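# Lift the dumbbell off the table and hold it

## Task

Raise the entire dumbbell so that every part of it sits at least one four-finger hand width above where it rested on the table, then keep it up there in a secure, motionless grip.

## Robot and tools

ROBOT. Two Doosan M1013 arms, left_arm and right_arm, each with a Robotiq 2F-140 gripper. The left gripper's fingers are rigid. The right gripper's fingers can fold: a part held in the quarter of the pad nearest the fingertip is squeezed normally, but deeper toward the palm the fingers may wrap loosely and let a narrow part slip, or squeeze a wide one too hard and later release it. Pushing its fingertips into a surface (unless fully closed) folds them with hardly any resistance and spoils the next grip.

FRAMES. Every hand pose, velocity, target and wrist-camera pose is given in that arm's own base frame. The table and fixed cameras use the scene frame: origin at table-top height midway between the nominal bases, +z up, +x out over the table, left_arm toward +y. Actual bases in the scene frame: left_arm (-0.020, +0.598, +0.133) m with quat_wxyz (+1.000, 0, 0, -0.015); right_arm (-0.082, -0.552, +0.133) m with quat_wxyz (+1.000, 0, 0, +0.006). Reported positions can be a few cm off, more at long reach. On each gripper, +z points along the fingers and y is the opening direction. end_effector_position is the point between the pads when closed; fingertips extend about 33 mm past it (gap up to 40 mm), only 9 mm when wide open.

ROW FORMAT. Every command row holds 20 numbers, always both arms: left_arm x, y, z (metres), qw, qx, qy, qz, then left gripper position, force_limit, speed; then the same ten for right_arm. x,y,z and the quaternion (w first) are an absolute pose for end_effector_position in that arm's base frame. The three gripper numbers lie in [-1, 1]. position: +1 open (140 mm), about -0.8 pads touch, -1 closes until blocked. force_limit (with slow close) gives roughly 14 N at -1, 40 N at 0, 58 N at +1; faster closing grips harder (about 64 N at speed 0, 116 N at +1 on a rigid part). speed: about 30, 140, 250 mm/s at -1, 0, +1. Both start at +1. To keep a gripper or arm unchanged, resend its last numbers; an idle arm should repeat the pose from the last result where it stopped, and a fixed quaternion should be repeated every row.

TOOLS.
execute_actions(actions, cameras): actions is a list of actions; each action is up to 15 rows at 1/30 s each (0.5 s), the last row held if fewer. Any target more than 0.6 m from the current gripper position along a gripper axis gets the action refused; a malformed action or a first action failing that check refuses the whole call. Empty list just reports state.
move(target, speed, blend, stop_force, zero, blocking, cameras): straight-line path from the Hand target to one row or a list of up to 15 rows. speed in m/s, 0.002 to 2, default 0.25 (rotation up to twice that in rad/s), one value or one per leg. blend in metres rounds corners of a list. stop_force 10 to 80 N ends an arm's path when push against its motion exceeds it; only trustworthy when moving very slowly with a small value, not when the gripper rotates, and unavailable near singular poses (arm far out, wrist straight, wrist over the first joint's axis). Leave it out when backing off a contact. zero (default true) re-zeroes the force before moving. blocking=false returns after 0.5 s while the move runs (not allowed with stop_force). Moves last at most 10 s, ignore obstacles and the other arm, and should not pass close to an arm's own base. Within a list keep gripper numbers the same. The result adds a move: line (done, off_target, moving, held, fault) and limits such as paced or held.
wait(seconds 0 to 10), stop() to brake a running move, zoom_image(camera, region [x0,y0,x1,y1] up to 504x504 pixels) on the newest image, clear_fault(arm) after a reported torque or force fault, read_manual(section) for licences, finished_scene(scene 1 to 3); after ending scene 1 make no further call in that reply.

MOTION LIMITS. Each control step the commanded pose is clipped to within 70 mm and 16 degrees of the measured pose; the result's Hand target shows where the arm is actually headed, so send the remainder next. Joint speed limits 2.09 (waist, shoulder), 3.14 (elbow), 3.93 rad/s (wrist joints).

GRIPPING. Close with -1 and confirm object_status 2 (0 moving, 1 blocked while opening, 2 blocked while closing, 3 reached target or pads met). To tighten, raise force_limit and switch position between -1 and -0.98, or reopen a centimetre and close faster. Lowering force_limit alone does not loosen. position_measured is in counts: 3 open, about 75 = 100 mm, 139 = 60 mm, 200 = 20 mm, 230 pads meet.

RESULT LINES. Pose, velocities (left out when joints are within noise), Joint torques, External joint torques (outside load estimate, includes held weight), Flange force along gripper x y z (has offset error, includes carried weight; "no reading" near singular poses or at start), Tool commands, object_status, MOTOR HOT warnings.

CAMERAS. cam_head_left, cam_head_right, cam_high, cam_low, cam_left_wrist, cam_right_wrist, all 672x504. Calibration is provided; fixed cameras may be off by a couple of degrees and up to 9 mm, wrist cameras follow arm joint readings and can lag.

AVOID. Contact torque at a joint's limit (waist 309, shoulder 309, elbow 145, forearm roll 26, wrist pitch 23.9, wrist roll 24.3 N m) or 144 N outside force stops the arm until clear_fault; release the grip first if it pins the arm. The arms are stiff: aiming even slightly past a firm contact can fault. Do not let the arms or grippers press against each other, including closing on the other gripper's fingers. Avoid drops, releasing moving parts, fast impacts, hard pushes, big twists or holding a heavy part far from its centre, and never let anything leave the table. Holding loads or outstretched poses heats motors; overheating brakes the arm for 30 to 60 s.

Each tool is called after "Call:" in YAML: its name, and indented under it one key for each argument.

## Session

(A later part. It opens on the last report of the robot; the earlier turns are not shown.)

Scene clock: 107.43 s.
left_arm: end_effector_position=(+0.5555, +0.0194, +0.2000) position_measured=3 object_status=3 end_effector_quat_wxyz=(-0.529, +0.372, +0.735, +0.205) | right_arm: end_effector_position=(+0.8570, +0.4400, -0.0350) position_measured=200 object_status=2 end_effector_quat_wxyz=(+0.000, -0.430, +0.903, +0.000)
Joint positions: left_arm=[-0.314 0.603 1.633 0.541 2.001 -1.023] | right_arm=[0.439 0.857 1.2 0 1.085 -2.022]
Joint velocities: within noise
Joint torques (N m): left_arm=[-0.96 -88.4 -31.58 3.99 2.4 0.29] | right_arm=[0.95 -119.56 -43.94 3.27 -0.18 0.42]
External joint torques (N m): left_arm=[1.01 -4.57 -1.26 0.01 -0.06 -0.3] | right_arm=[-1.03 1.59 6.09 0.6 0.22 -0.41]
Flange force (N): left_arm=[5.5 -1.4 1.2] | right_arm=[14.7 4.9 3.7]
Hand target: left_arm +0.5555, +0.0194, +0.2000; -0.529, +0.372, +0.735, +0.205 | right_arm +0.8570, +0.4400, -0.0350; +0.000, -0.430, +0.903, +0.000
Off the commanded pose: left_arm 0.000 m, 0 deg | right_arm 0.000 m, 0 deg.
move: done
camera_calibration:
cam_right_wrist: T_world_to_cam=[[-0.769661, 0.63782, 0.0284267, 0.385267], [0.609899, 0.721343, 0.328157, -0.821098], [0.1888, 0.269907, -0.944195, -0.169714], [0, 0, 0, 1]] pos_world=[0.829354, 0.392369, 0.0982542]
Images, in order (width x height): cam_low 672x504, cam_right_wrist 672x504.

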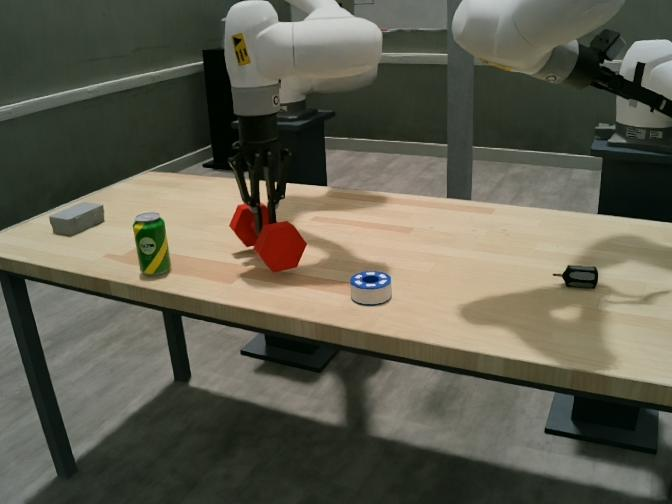

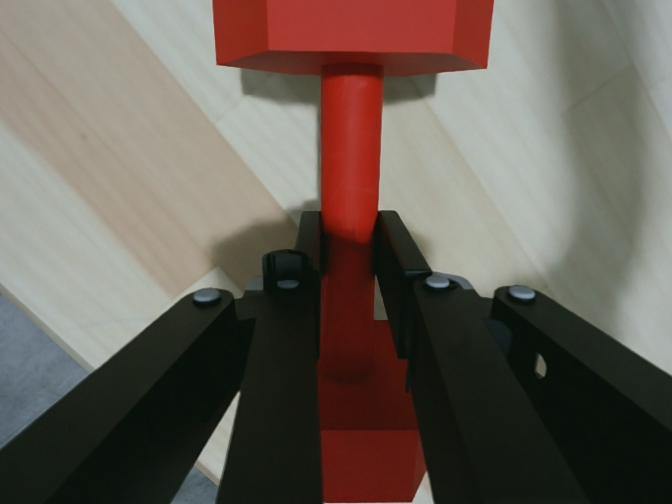

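Call:
move:
  target: [0.5555,0.0194,0.2,-0.529,0.372,0.7346,0.205,1,1,1,0.857,0.44,0.075,0,-0.4305,0.9026,0,-1,1,-1]
  speed: 0.08
  cameras: ["cam_low","cam_right_wrist"]

Call:
wait:
  seconds: 2
  cameras: ["cam_low"]

Scene clock: 111.93 s.
left_arm: end_effector_position=(+0.5555, +0.0194, +0.2000) position_measured=3 object_status=3 end_effector_quat_wxyz=(-0.529, +0.372, +0.735, +0.205) | right_arm: end_effector_position=(+0.8570, +0.4400, +0.0750) position_measured=200 object_status=2 end_effector_quat_wxyz=(+0.000, -0.430, +0.903, +0.000)
Joint positions: left_arm=[-0.314 0.603 1.633 0.541 2.001 -1.023] | right_arm=[0.439 0.779 1.131 0 1.231 -2.022]
Joint velocities: within noise
Joint torques (N m): left_arm=[-1.15 -88.27 -31.59 3.99 2.36 0.32] | right_arm=[1.12 -116.66 -46.9 3.49 -0.28 0.39]
External joint torques (N m): left_arm=[1.31 -4.52 -1.16 0 -0.02 -0.32] | right_arm=[-0.3 2.36 6.75 0.63 0.32 -0.39]
Flange force (N): left_arm=[5.6 -1.2 1.5] | right_arm=[15.3 5.9 6.4]
Hand target: left_arm +0.5555, +0.0194, +0.2000; -0.529, +0.372, +0.735, +0.205 | right_arm +0.8570, +0.4400, +0.0750; +0.000, -0.430, +0.903, +0.000
Off the commanded pose: left_arm 0.000 m, 0 deg | right_arm 0.000 m, 0 deg.
move: done
camera_calibration:
cam_right_wrist: T_world_to_cam=[[-0.769661, 0.63782, 0.0284267, 0.38214], [0.609899, 0.721343, 0.328157, -0.857195], [0.1888, 0.269907, -0.944195, -0.0658524], [0, 0, 0, 1]] pos_world=[0.829354, 0.392369, 0.208254]
Images, in order (width x height): cam_low 672x504, cam_right_wrist 672x504.

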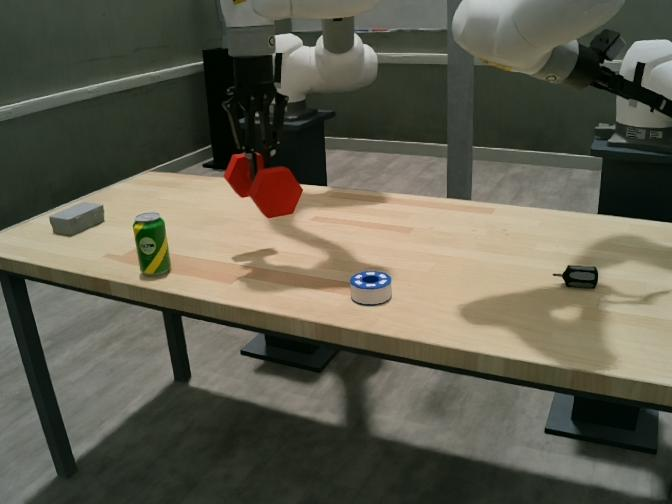

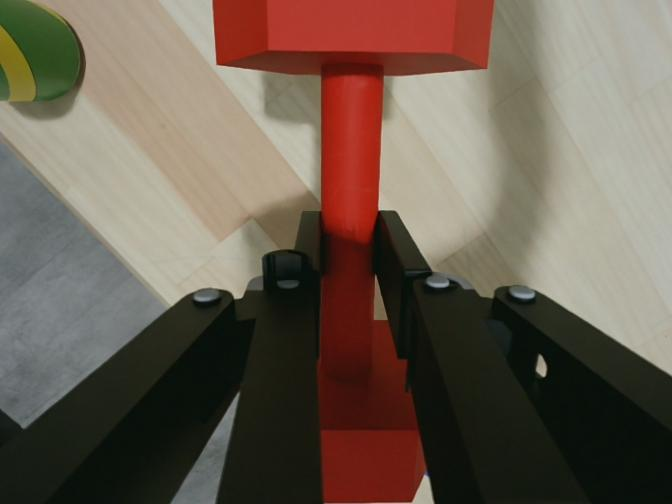

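Scene clock: 113.93 s.
left_arm: end_effector_position=(+0.5555, +0.0194, +0.2000) position_measured=3 object_status=3 end_effector_quat_wxyz=(-0.529, +0.372, +0.735, +0.205) | right_arm: end_effector_position=(+0.8570, +0.4400, +0.0750) position_measured=200 object_status=2 end_effector_quat_wxyz=(+0.000, -0.430, +0.903, +0.000)
Joint positions: left_arm=[-0.314 0.603 1.633 0.541 2.001 -1.023] | right_arm=[0.439 0.779 1.131 0 1.231 -2.022]
Joint velocities: within noise
Joint torques (N m): left_arm=[-0.97 -88.5 -31.66 3.99 2.4 0.34] | right_arm=[1.17 -116.91 -46.77 3.47 -0.16 0.38]
External joint torques (N m): left_arm=[0.8 -3.74 -0.95 -0.02 -0.07 -0.35] | right_arm=[-1.44 2.23 6.45 0.65 0.2 -0.38]
Flange force (N): left_arm=[4.4 -1.4 1.2] | right_arm=[15.3 4.7 6.3]
Hand target: left_arm +0.5555, +0.0194, +0.2000; -0.529, +0.372, +0.735, +0.205 | right_arm +0.8570, +0.4400, +0.0750; +0.000, -0.430, +0.903, +0.000
Tool commands: left_gripper/position=+1.0 left_gripper/force_limit=+1.0 left_gripper/speed=+1.0 right_gripper/position=-1.0 right_gripper/force_limit=+1.0 right_gripper/speed=-1.0
Off the commanded pose: left_arm 0.000 m, 0 deg | right_arm 0.000 m, 0 deg.
wait: 2.00 s; at rest by 0.17 s
Images, in order (width x height): cam_low 672x504.

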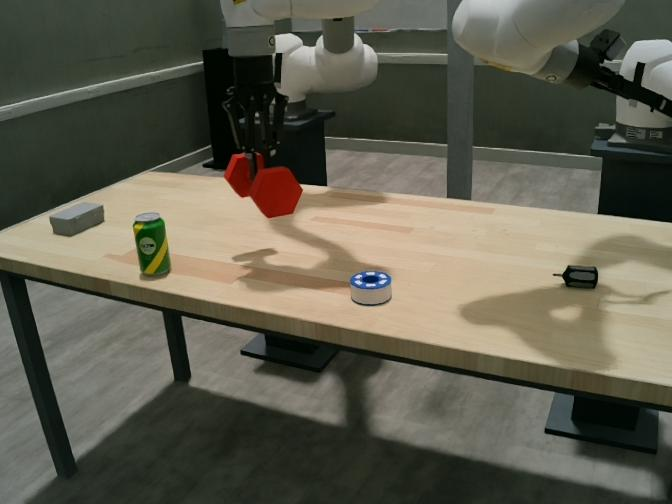

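Call:
finished_scene:
  scene: 1

The scene is finished: the task was done.


## Next scene

The same job, from a new start.

Call:
execute_actions:
  actions: []

Scene clock: 0.00 s.
left_arm: end_effector_position=(+0.8462, +0.0400, +0.2596) position_measured=3 object_status=3 end_effector_quat_wxyz=(+0.143, +0.817, -0.342, +0.442) | right_arm: end_effector_position=(+0.8916, +0.4765, -0.0175) position_measured=3 object_status=3 end_effector_quat_wxyz=(+0.221, +0.794, -0.348, +0.446)
Joint positions: left_arm=[0.278 0.323 1.797 -1.225 0.818 3.451] | right_arm=[0.743 1.034 1.145 -1.103 1.311 3.653]
Joint velocities: within noise
Joint torques (N m): no reading
External joint torques (N m): no reading
Flange force (N): no reading
Hand target: left_arm +0.8462, +0.0400, +0.2596; +0.143, +0.817, -0.342, +0.442 | right_arm +0.8916, +0.4765, -0.0175; +0.221, +0.794, -0.348, +0.446
Tool commands: left_gripper/position=+1.0 left_gripper/force_limit=+1.0 left_gripper/speed=+1.0 right_gripper/position=+1.0 right_gripper/force_limit=+1.0 right_gripper/speed=+1.0
camera_calibration:
cam_left_wrist: T_world_to_cam=[[-0.677666, -0.731183, -0.0783601, 0.632599], [-0.563927, 0.585108, -0.582782, 0.608998], [0.47197, -0.350742, -0.808841, -0.0345773], [0, 0, 0, 1]] pos_world=[0.788441, 0.0940889, 0.376516]
cam_right_wrist: T_world_to_cam=[[-0.769045, -0.637605, 0.0450433, 0.99558], [-0.507115, 0.56572, -0.650228, 0.178661], [0.389106, -0.522897, -0.758403, 0.0328075], [0, 0, 0, 1]] pos_world=[0.843482, 0.550869, 0.0962074]

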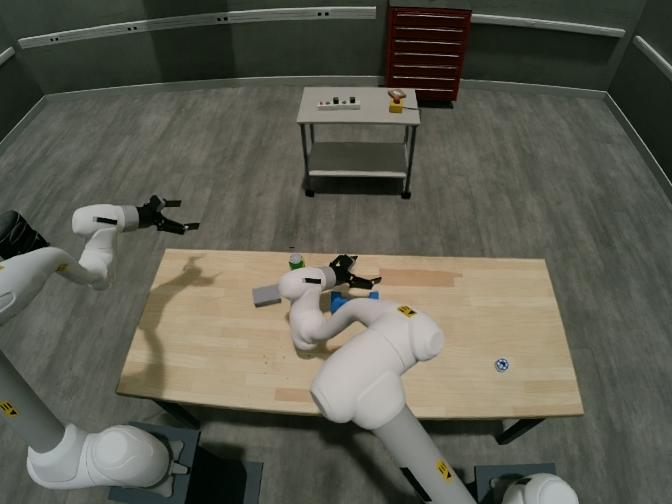

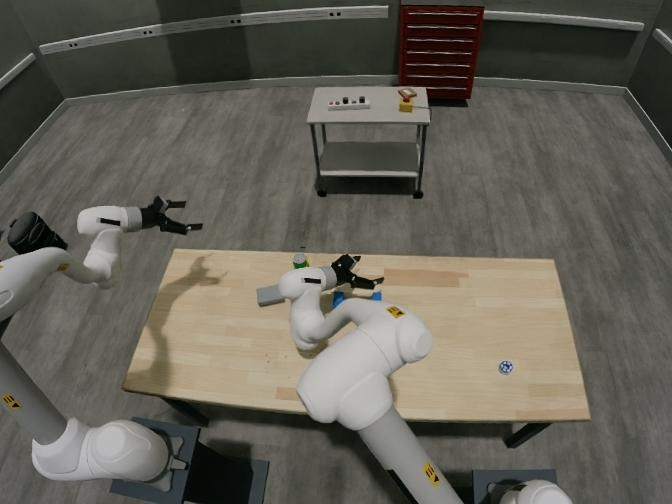

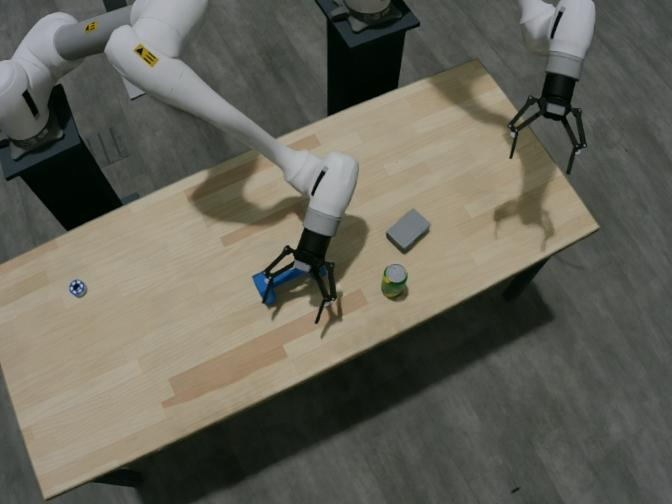

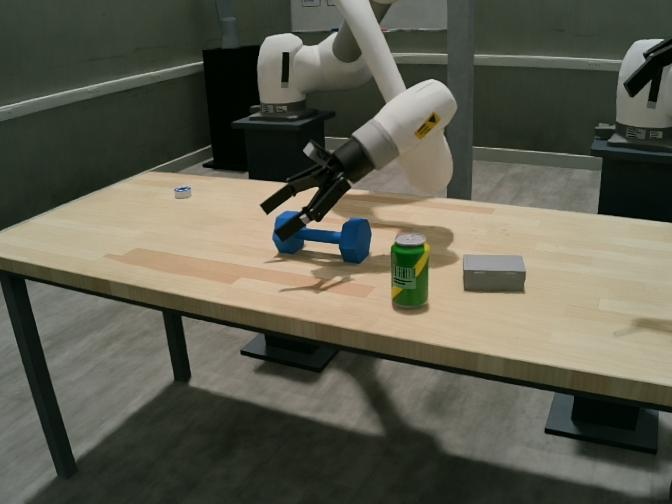

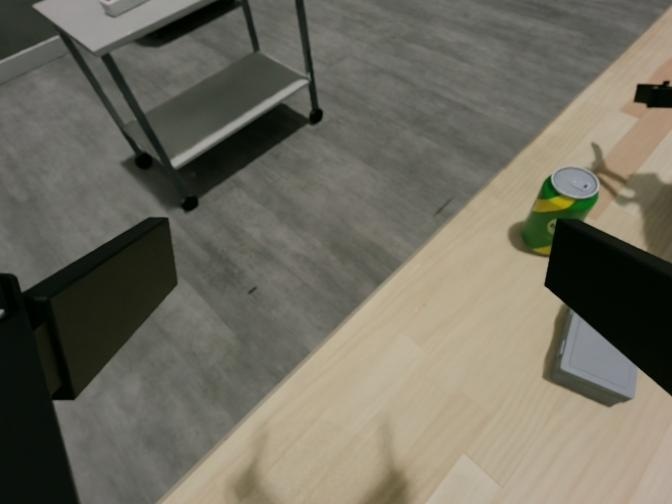

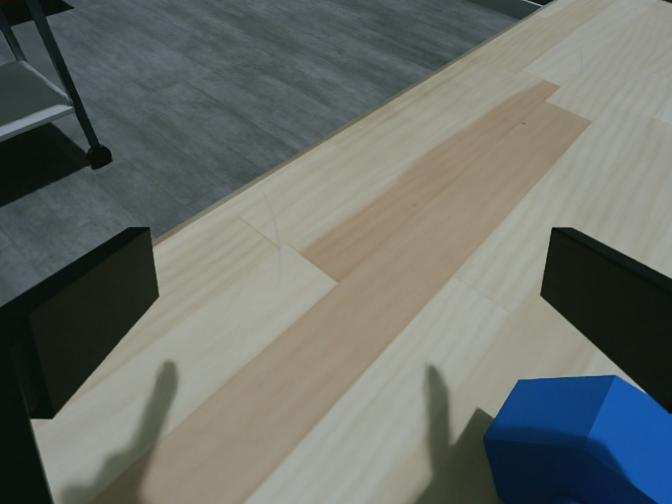

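Call:
move:
  target:
    - [0.8462,0.0400,0.2596,0.143,0.817,-0.342,0.442,1,1,1,0.88,0.477,0.13,0.221,0.794,-0.348,0.446,1,1,0]
    - [0.8462,0.0400,0.2596,0.143,0.817,-0.342,0.442,1,1,1,0.795,0.53,0.14,0,0.643,-0.766,0,1,1,0]
  cameras: ["cam_high","cam_low","cam_right_wrist"]

Scene clock: 14.23 s.
left_arm: end_effector_position=(+0.8462, +0.0400, +0.2596) position_measured=3 object_status=3 end_effector_quat_wxyz=(+0.143, +0.817, -0.342, +0.442) | right_arm: end_effector_position=(+0.7950, +0.5300, +0.1400) position_measured=3 object_status=3 end_effector_quat_wxyz=(+0.000, -0.643, +0.766, +0.000)
Joint positions: left_arm=[0.278 0.324 1.796 -1.224 0.819 3.449] | right_arm=[0.552 0.731 1.095 0 1.315 3.868]
Joint velocities: within noise
Joint torques (N m): left_arm=[-1.29 -65.12 -34.34 -0.24 0.57 0.32] | right_arm=[0.8 -104.95 -42.82 3.47 -0.11 0.41]
External joint torques (N m): left_arm=[1.58 -4.68 -1.45 -0.11 -0.06 -0.32] | right_arm=[-0.94 -7.23 1.39 0.74 0.14 -0.41]
Flange force (N): left_arm=[3.0 1.7 -6.2] | right_arm=[12.7 11.2 -2.1]
Hand target: left_arm +0.8462, +0.0400, +0.2596; +0.143, +0.817, -0.342, +0.442 | right_arm +0.7950, +0.5300, +0.1400; +0.000, -0.643, +0.766, +0.000
Off the commanded pose: left_arm 0.000 m, 0 deg | right_arm 0.000 m, 0 deg.
move: done
camera_calibration:
cam_right_wrist: T_world_to_cam=[[-0.982453, 0.184323, 0.028467, 0.684637], [0.183362, 0.926653, 0.328165, -0.67541], [0.0341092, 0.327627, -0.944191, 0.0753002], [0, 0, 0, 1]] pos_world=[0.7939, 0.475006, 0.273254]
Images, in order (width x height): cam_high 672x504, cam_low 672x504, cam_right_wrist 672x504.

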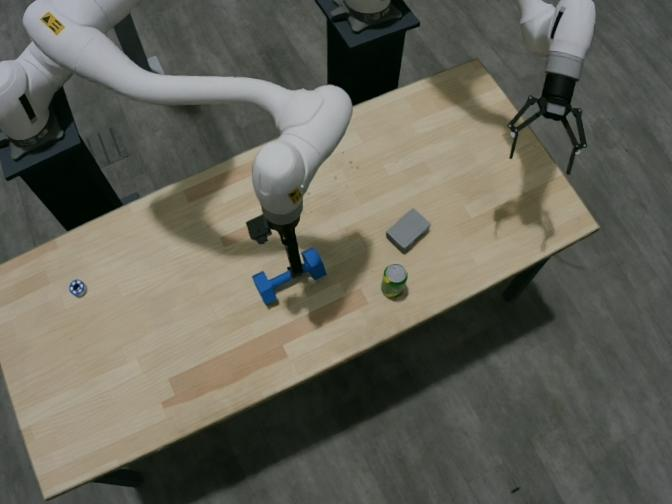

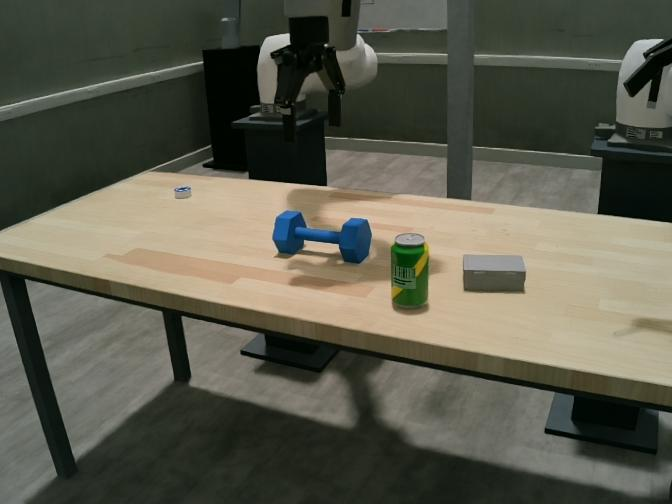

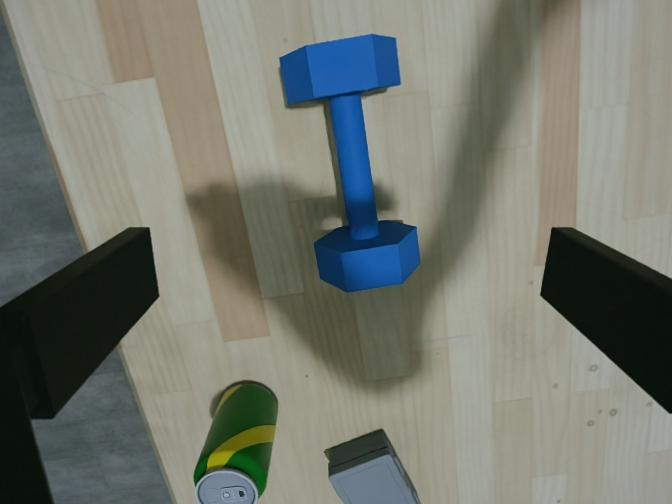

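Call:
move:
  target: [0.8462,0.0400,0.2596,0.143,0.817,-0.342,0.442,1,1,1,0.78,0.535,0.01,0,0.7009,-0.7133,0,0.1,0.5,-0.5]
  speed: 0.15
  cameras: ["cam_high","cam_low","cam_right_wrist"]

Call:
zoom_image:
  camera: "cam_low"
  region: [230, 110, 430, 300]

Scene clock: 21.70 s.
left_arm: end_effector_position=(+0.8462, +0.0400, +0.2596) position_measured=3 object_status=3 end_effector_quat_wxyz=(+0.143, +0.817, -0.342, +0.442) | right_arm: end_effector_position=(+0.7800, +0.5350, +0.0100) position_measured=117 object_status=3 end_effector_quat_wxyz=(+0.000, +0.701, -0.713, +0.000)
Joint positions: left_arm=[0.278 0.324 1.796 -1.224 0.819 3.449] | right_arm=[0.565 0.795 1.228 0 1.118 3.724]
Joint velocities: within noise
Joint torques (N m): left_arm=[-1 -65.19 -34.3 -0.27 0.64 0.32] | right_arm=[1.26 -106.93 -39.63 3.32 -0.11 0.43]
External joint torques (N m): left_arm=[1.41 -4.49 -1.42 -0.07 -0.14 -0.32] | right_arm=[-2.03 -7.03 1.13 0.58 0.13 -0.42]
Flange force (N): left_arm=[3.0 1.7 -5.8] | right_arm=[10.2 9.9 -4.8]
Hand target: left_arm +0.8462, +0.0400, +0.2596; +0.143, +0.817, -0.342, +0.442 | right_arm +0.7800, +0.5350, +0.0100; +0.000, +0.701, -0.713, +0.000
Off the commanded pose: left_arm 0.000 m, 0 deg | right_arm 0.000 m, 0 deg.
move: done
camera_calibration:
cam_right_wrist: T_world_to_cam=[[-0.999185, 0.0287829, 0.0282884, 0.769014], [0.0364824, 0.943899, 0.328212, -0.529262], [-0.0172545, 0.328977, -0.94418, -0.00911056], [0, 0, 0, 1]] pos_world=[0.787539, 0.480433, 0.143354]
Images, in order (width x height): cam_high 672x504, cam_low 672x504, cam_right_wrist 672x504.

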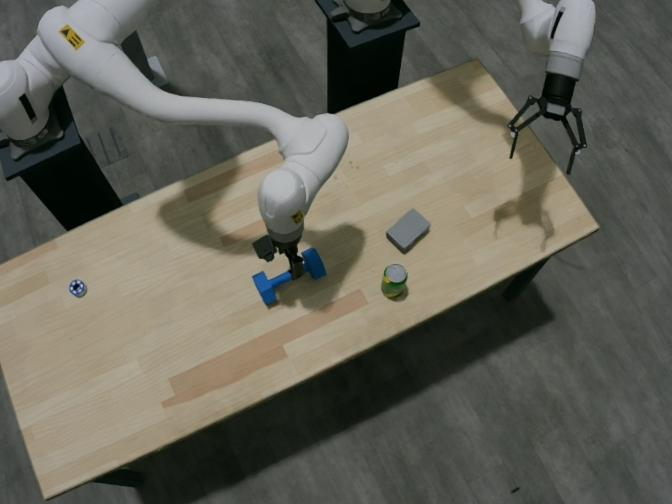

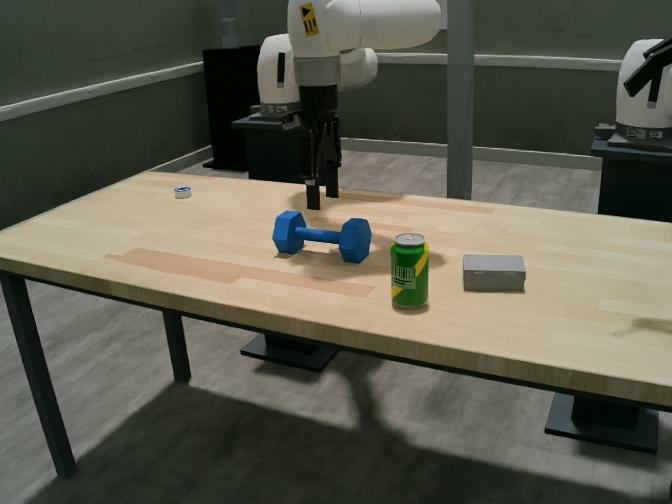

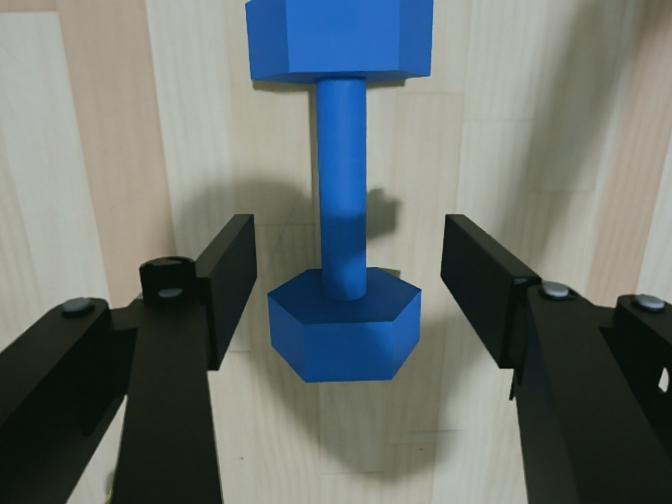

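Scaled by 2.520 from the camera's 672x504 image, which has a finer 960x720 frame.

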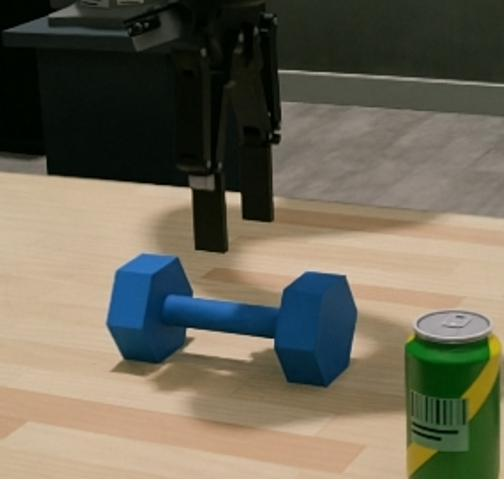

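Call:
move:
  target: [0.8462,0.0400,0.2596,0.143,0.817,-0.342,0.442,1,1,1,0.781,0.5325,-0.05,0,0.7009,-0.7133,0,0.1,0.5,-0.5]
  speed: 0.08
  cameras: ["cam_high","cam_low","cam_right_wrist"]

Call:
zoom_image:
  camera: "cam_low"
  region: [250, 160, 390, 290]

Scene clock: 30.60 s.
left_arm: end_effector_position=(+0.8462, +0.0400, +0.2596) position_measured=3 object_status=3 end_effector_quat_wxyz=(+0.143, +0.817, -0.342, +0.442) | right_arm: end_effector_position=(+0.7810, +0.5325, -0.0500) position_measured=117 object_status=3 end_effector_quat_wxyz=(+0.000, +0.701, -0.713, +0.000)
Joint positions: left_arm=[0.278 0.324 1.796 -1.224 0.819 3.449] | right_arm=[0.562 0.842 1.259 0 1.04 3.721]
Joint velocities: within noise
Joint torques (N m): left_arm=[-1.23 -65.24 -34.39 -0.26 0.55 0.3] | right_arm=[0.69 -108.83 -37.93 3.19 -0.17 0.41]
External joint torques (N m): left_arm=[1.02 -4.47 -1.5 -0.12 -0.03 -0.3] | right_arm=[-0.15 -6.94 1.06 0.58 0.2 -0.41]
Flange force (N): left_arm=[3.3 1.7 -5.4] | right_arm=[8.0 10.2 -5.8]
Hand target: left_arm +0.8462, +0.0400, +0.2596; +0.143, +0.817, -0.342, +0.442 | right_arm +0.7810, +0.5325, -0.0500; +0.000, +0.701, -0.713, +0.000
Off the commanded pose: left_arm 0.000 m, 0 deg | right_arm 0.000 m, 0 deg.
move: done
camera_calibration:
cam_right_wrist: T_world_to_cam=[[-0.99918, 0.0288447, 0.0284154, 0.77174], [0.0365825, 0.943897, 0.328207, -0.507291], [-0.0173542, 0.328977, -0.944178, -0.0649377], [0, 0, 0, 1]] pos_world=[0.788539, 0.477933, 0.0832541]
Images, in order (width x height): cam_high 672x504, cam_low 672x504, cam_right_wrist 672x504.

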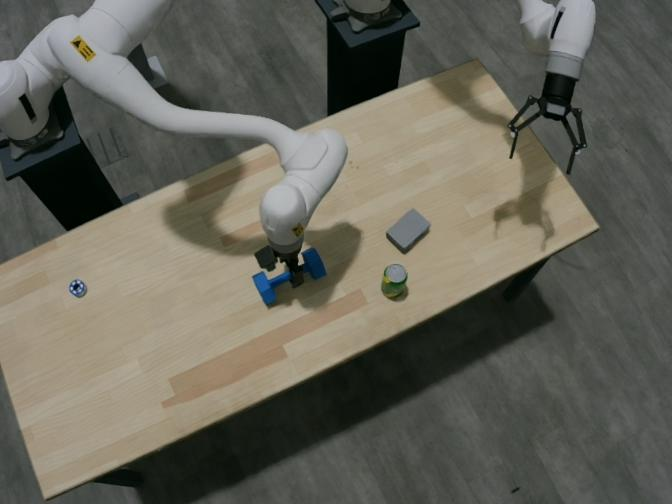

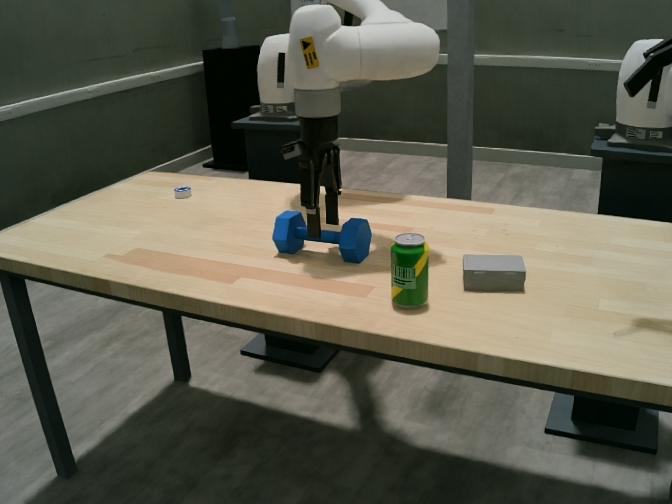

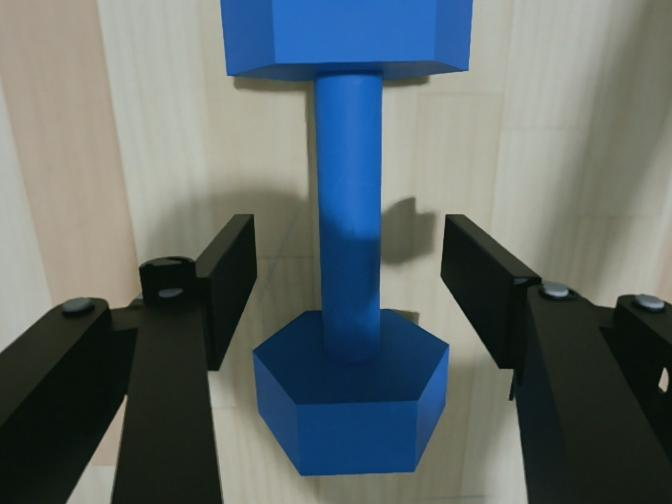

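Scaled by 3.600 from the camera's 672x504 image, which has a finer 960x720 frame.

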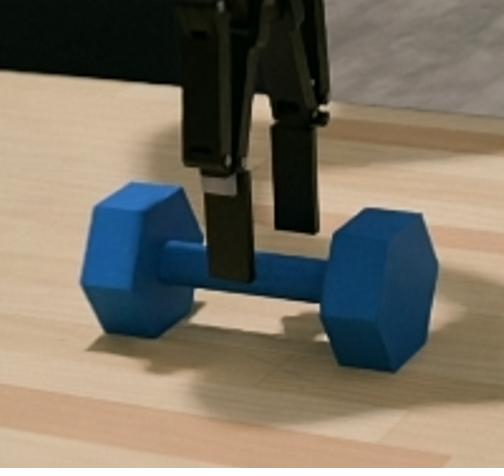

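Call:
move:
  target:
    - [0.8462,0.0400,0.2596,0.143,0.817,-0.342,0.442,1,1,1,0.781,0.527,-0.057,0,0.7009,-0.7133,0,0.1,0.5,-0.5]
    - [0.8462,0.0400,0.2596,0.143,0.817,-0.342,0.442,1,1,1,0.781,0.527,-0.057,0,0.7009,-0.7133,0,-1,1,-1]
  speed: 0.05
  cameras: ["cam_low","cam_right_wrist"]

Call:
zoom_image:
  camera: "cam_low"
  region: [250, 160, 390, 290]

Call:
wait:
  seconds: 1
  cameras: []

Scene clock: 39.47 s.
left_arm: end_effector_position=(+0.8462, +0.0400, +0.2596) position_measured=3 object_status=3 end_effector_quat_wxyz=(+0.143, +0.817, -0.342, +0.442) | right_arm: end_effector_position=(+0.7810, +0.5270, -0.0570) position_measured=195 object_status=0 end_effector_quat_wxyz=(+0.000, +0.701, -0.713, +0.000)
Joint positions: left_arm=[0.278 0.324 1.796 -1.224 0.819 3.449] | right_arm=[0.557 0.844 1.271 0 1.027 3.716]
Joint velocities: within noise
Joint torques (N m): left_arm=[-1.03 -65.39 -34.35 -0.27 0.57 0.29] | right_arm=[0.74 -97.92 -33.82 3.21 -1.53 0.77]
External joint torques (N m): left_arm=[1.24 -4.33 -1.34 -0.09 -0.06 -0.29] | right_arm=[-0.54 -17.23 -2.64 0.51 1.56 -0.77]
Flange force (N): left_arm=[2.9 1.7 -5.5] | right_arm=[9.9 11.7 -18.0]
Hand target: left_arm +0.8462, +0.0400, +0.2596; +0.143, +0.817, -0.342, +0.442 | right_arm +0.7810, +0.5270, -0.0570; +0.000, +0.701, -0.713, +0.000
Off the commanded pose: left_arm 0.000 m, 0 deg | right_arm 0.000 m, 0 deg.
move: done
camera_calibration:
cam_right_wrist: T_world_to_cam=[[-0.99918, 0.0288447, 0.0284154, 0.772098], [0.0365825, 0.943897, 0.328207, -0.499802], [-0.0173542, 0.328977, -0.944178, -0.0697375], [0, 0, 0, 1]] pos_world=[0.788539, 0.472433, 0.0762541]
Images, in order (width x height): cam_low 672x504, cam_right_wrist 672x504.

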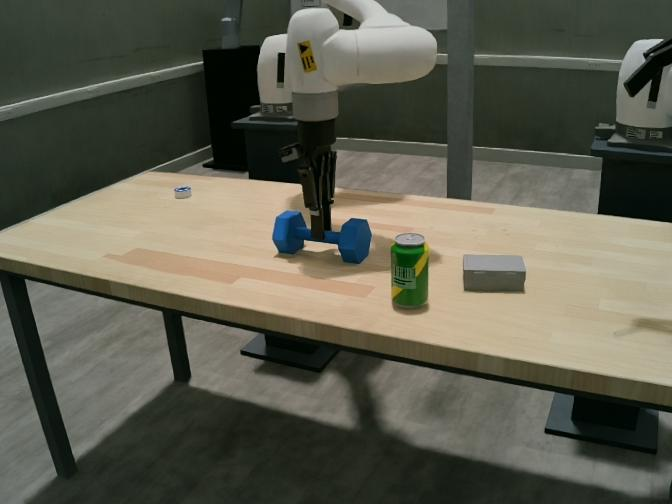

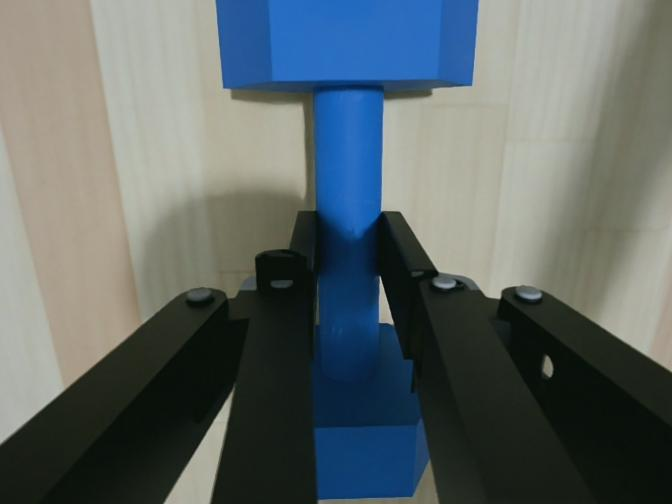

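Scaled by 3.600 from the camera's 672x504 image, which has a finer 960x720 frame.

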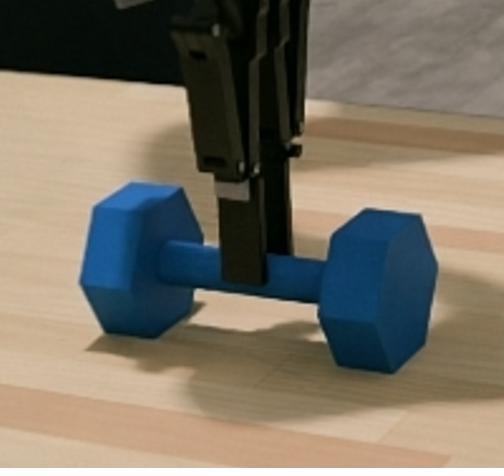

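Scene clock: 40.47 s.
left_arm: end_effector_position=(+0.8462, +0.0400, +0.2596) position_measured=3 object_status=3 end_effector_quat_wxyz=(+0.143, +0.817, -0.342, +0.442) | right_arm: end_effector_position=(+0.7810, +0.5270, -0.0570) position_measured=195 object_status=2 end_effector_quat_wxyz=(+0.000, +0.701, -0.713, +0.000)
Joint positions: left_arm=[0.278 0.324 1.796 -1.224 0.819 3.449] | right_arm=[0.557 0.844 1.271 0 1.027 3.716]
Joint velocities: within noise
Joint torques (N m): left_arm=[-1.11 -65.49 -34.42 -0.29 0.57 0.3] | right_arm=[0.2 -98.25 -34.05 3.15 -1.56 0.79]
External joint torques (N m): left_arm=[1.43 -4.25 -1.36 -0.06 -0.06 -0.3] | right_arm=[-0.27 -17.53 -2.59 0.58 1.58 -0.79]
Flange force (N): left_arm=[2.8 1.4 -5.6] | right_arm=[10.0 12.3 -18.2]
Hand target: left_arm +0.8462, +0.0400, +0.2596; +0.143, +0.817, -0.342, +0.442 | right_arm +0.7810, +0.5270, -0.0570; +0.000, +0.701, -0.713, +0.000
Tool commands: left_gripper/position=+1.0 left_gripper/force_limit=+1.0 left_gripper/speed=+1.0 right_gripper/position=-1.0 right_gripper/force_limit=+1.0 right_gripper/speed=-1.0
Off the commanded pose: left_arm 0.000 m, 0 deg | right_arm 0.000 m, 0 deg.
wait: 1.00 s; at rest by 0.17 s
No camera images: "cameras" was empty.

Call:
move:
  target: [0.8462,0.0400,0.2596,0.143,0.817,-0.342,0.442,1,1,1,0.781,0.527,-0.035,0,0.7009,-0.7133,0,-1,1,-1]
  speed: 0.03
  cameras: ["cam_low","cam_right_wrist"]

Scene clock: 45.50 s.
left_arm: end_effector_position=(+0.8462, +0.0400, +0.2596) position_measured=3 object_status=3 end_effector_quat_wxyz=(+0.143, +0.817, -0.342, +0.442) | right_arm: end_effector_position=(+0.7810, +0.5270, -0.0350) position_measured=195 object_status=2 end_effector_quat_wxyz=(+0.000, +0.701, -0.713, +0.000)
Joint positions: left_arm=[0.278 0.324 1.796 -1.224 0.819 3.449] | right_arm=[0.557 0.825 1.262 0 1.055 3.716]
Joint velocities: within noise
Joint torques (N m): left_arm=[-1.01 -64.99 -34.32 -0.28 0.6 0.31] | right_arm=[1.29 -115.87 -42.8 3.15 -0.16 0.41]
External joint torques (N m): left_arm=[1.38 -4.75 -1.29 -0.07 -0.09 -0.32] | right_arm=[-1.12 0.89 5.56 0.64 0.18 -0.41]
Flange force (N): left_arm=[3.0 2.2 -6.1] | right_arm=[9.6 10.8 3.0]
Hand target: left_arm +0.8462, +0.0400, +0.2596; +0.143, +0.817, -0.342, +0.442 | right_arm +0.7810, +0.5270, -0.0350; +0.000, +0.701, -0.713, +0.000
Off the commanded pose: left_arm 0.000 m, 0 deg | right_arm 0.000 m, 0 deg.
move: done
camera_calibration:
cam_right_wrist: T_world_to_cam=[[-0.99918, 0.0288447, 0.0284154, 0.771473], [0.0365825, 0.943897, 0.328207, -0.507022], [-0.0173542, 0.328977, -0.944178, -0.0489656], [0, 0, 0, 1]] pos_world=[0.788539, 0.472433, 0.0982541]
Images, in order (width x height): cam_low 672x504, cam_right_wrist 672x504.

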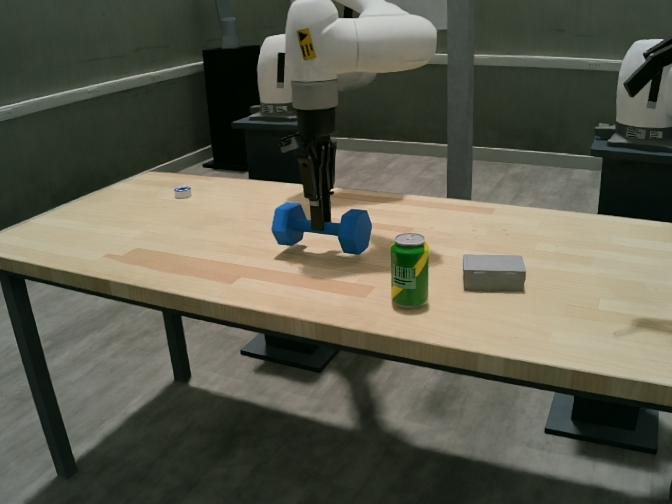

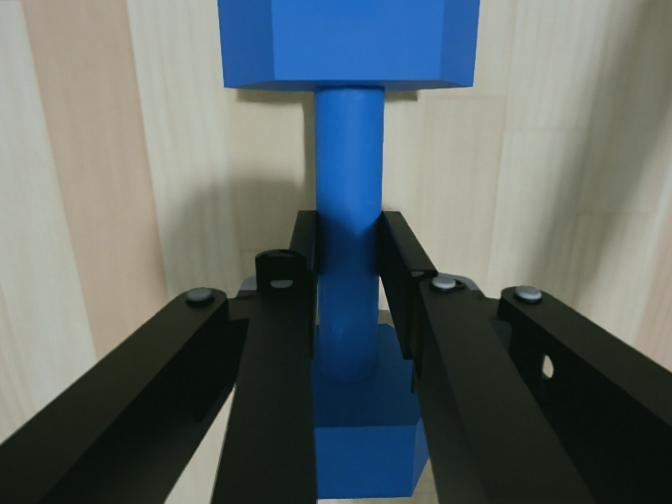

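Held level. Lift.

Call:
move:
  target: [0.8462,0.0400,0.2596,0.143,0.817,-0.342,0.442,1,1,1,0.781,0.527,0.075,0,0.7009,-0.7133,0,-1,1,-1]
  speed: 0.08
  cameras: ["cam_low","cam_right_wrist"]

Call:
wait:
  seconds: 2
  cameras: ["cam_low"]

Scene clock: 50.03 s.
left_arm: end_effector_position=(+0.8462, +0.0400, +0.2596) position_measured=3 object_status=3 end_effector_quat_wxyz=(+0.143, +0.817, -0.342, +0.442) | right_arm: end_effector_position=(+0.7810, +0.5270, +0.0750) position_measured=195 object_status=2 end_effector_quat_wxyz=(+0.000, +0.701, -0.713, +0.000)
Joint positions: left_arm=[0.278 0.324 1.796 -1.224 0.819 3.449] | right_arm=[0.557 0.744 1.195 0 1.203 3.716]
Joint velocities: within noise
Joint torques (N m): left_arm=[-1.07 -65.44 -34.47 -0.29 0.58 0.29] | right_arm=[0.87 -113.08 -45.91 3.42 -0.2 0.39]
External joint torques (N m): left_arm=[1.4 -3.86 -1.04 -0.06 -0.08 -0.3] | right_arm=[-0.7 1.51 5.99 0.64 0.22 -0.39]
Flange force (N): left_arm=[2.3 1.6 -5.3] | right_arm=[9.5 11.5 5.4]
Hand target: left_arm +0.8462, +0.0400, +0.2596; +0.143, +0.817, -0.342, +0.442 | right_arm +0.7810, +0.5270, +0.0750; +0.000, +0.701, -0.713, +0.000
Off the commanded pose: left_arm 0.000 m, 0 deg | right_arm 0.000 m, 0 deg.
move: done
camera_calibration:
cam_right_wrist: T_world_to_cam=[[-0.99918, 0.0288447, 0.0284154, 0.768344], [0.0365825, 0.943897, 0.328207, -0.543158], [-0.0173542, 0.328977, -0.944178, 0.0549884], [0, 0, 0, 1]] pos_world=[0.788539, 0.472433, 0.208354]
Images, in order (width x height): cam_low 672x504, cam_right_wrist 672x504.

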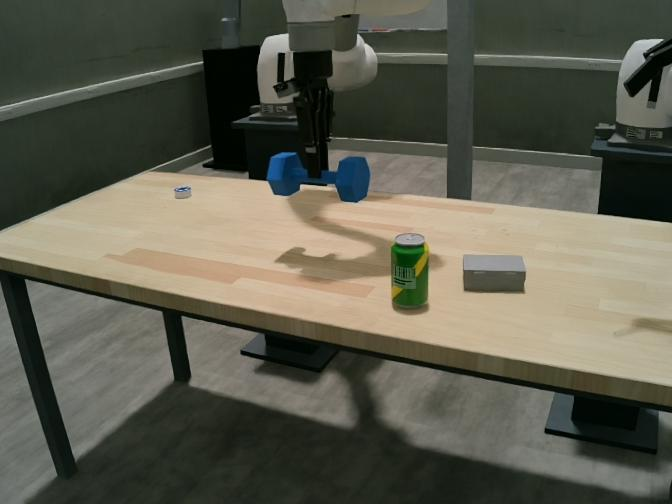

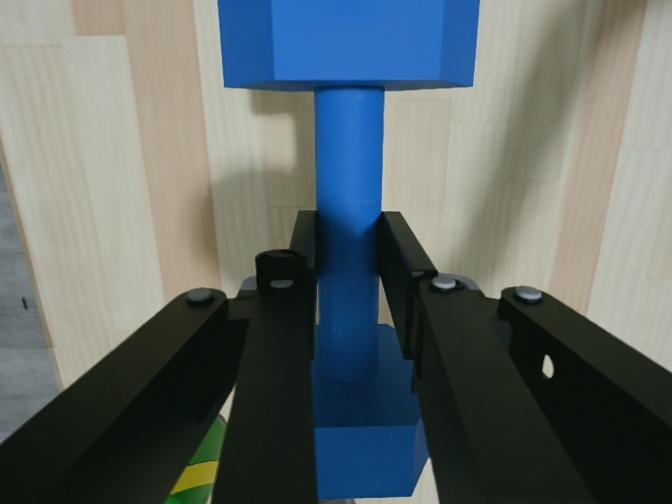

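Scene clock: 52.03 s.
left_arm: end_effector_position=(+0.8462, +0.0400, +0.2596) position_measured=3 object_status=3 end_effector_quat_wxyz=(+0.143, +0.817, -0.342, +0.442) | right_arm: end_effector_position=(+0.7810, +0.5270, +0.0750) position_measured=195 object_status=2 end_effector_quat_wxyz=(+0.000, +0.701, -0.713, +0.000)
Joint positions: left_arm=[0.278 0.324 1.796 -1.224 0.819 3.449] | right_arm=[0.557 0.744 1.195 0 1.203 3.716]
Joint velocities: within noise
Joint torques (N m): left_arm=[-1.21 -65.23 -34.33 -0.25 0.59 0.33] | right_arm=[0.75 -112.7 -46 3.43 -0.17 0.38]
External joint torques (N m): left_arm=[1.21 -4.19 -1.33 -0.11 -0.07 -0.33] | right_arm=[-0.72 0.91 6.01 0.64 0.2 -0.38]
Flange force (N): left_arm=[2.9 1.6 -5.3] | right_arm=[10.1 12.3 5.0]
Hand target: left_arm +0.8462, +0.0400, +0.2596; +0.143, +0.817, -0.342, +0.442 | right_arm +0.7810, +0.5270, +0.0750; +0.000, +0.701, -0.713, +0.000
Tool commands: left_gripper/position=+1.0 left_gripper/force_limit=+1.0 left_gripper/speed=+1.0 right_gripper/position=-1.0 right_gripper/force_limit=+1.0 right_gripper/speed=-1.0
Off the commanded pose: left_arm 0.000 m, 0 deg | right_arm 0.000 m, 0 deg.
wait: 2.00 s; at rest by 0.17 s
Images, in order (width x height): cam_low 672x504.

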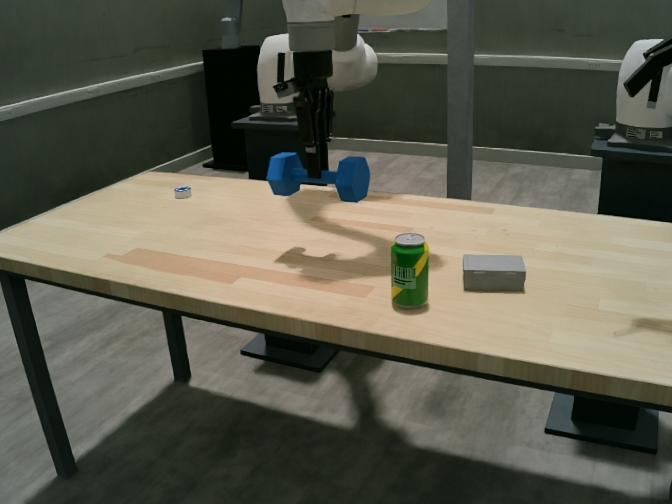

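Call:
finished_scene:
  scene: 2

The scene is finished: the task was done.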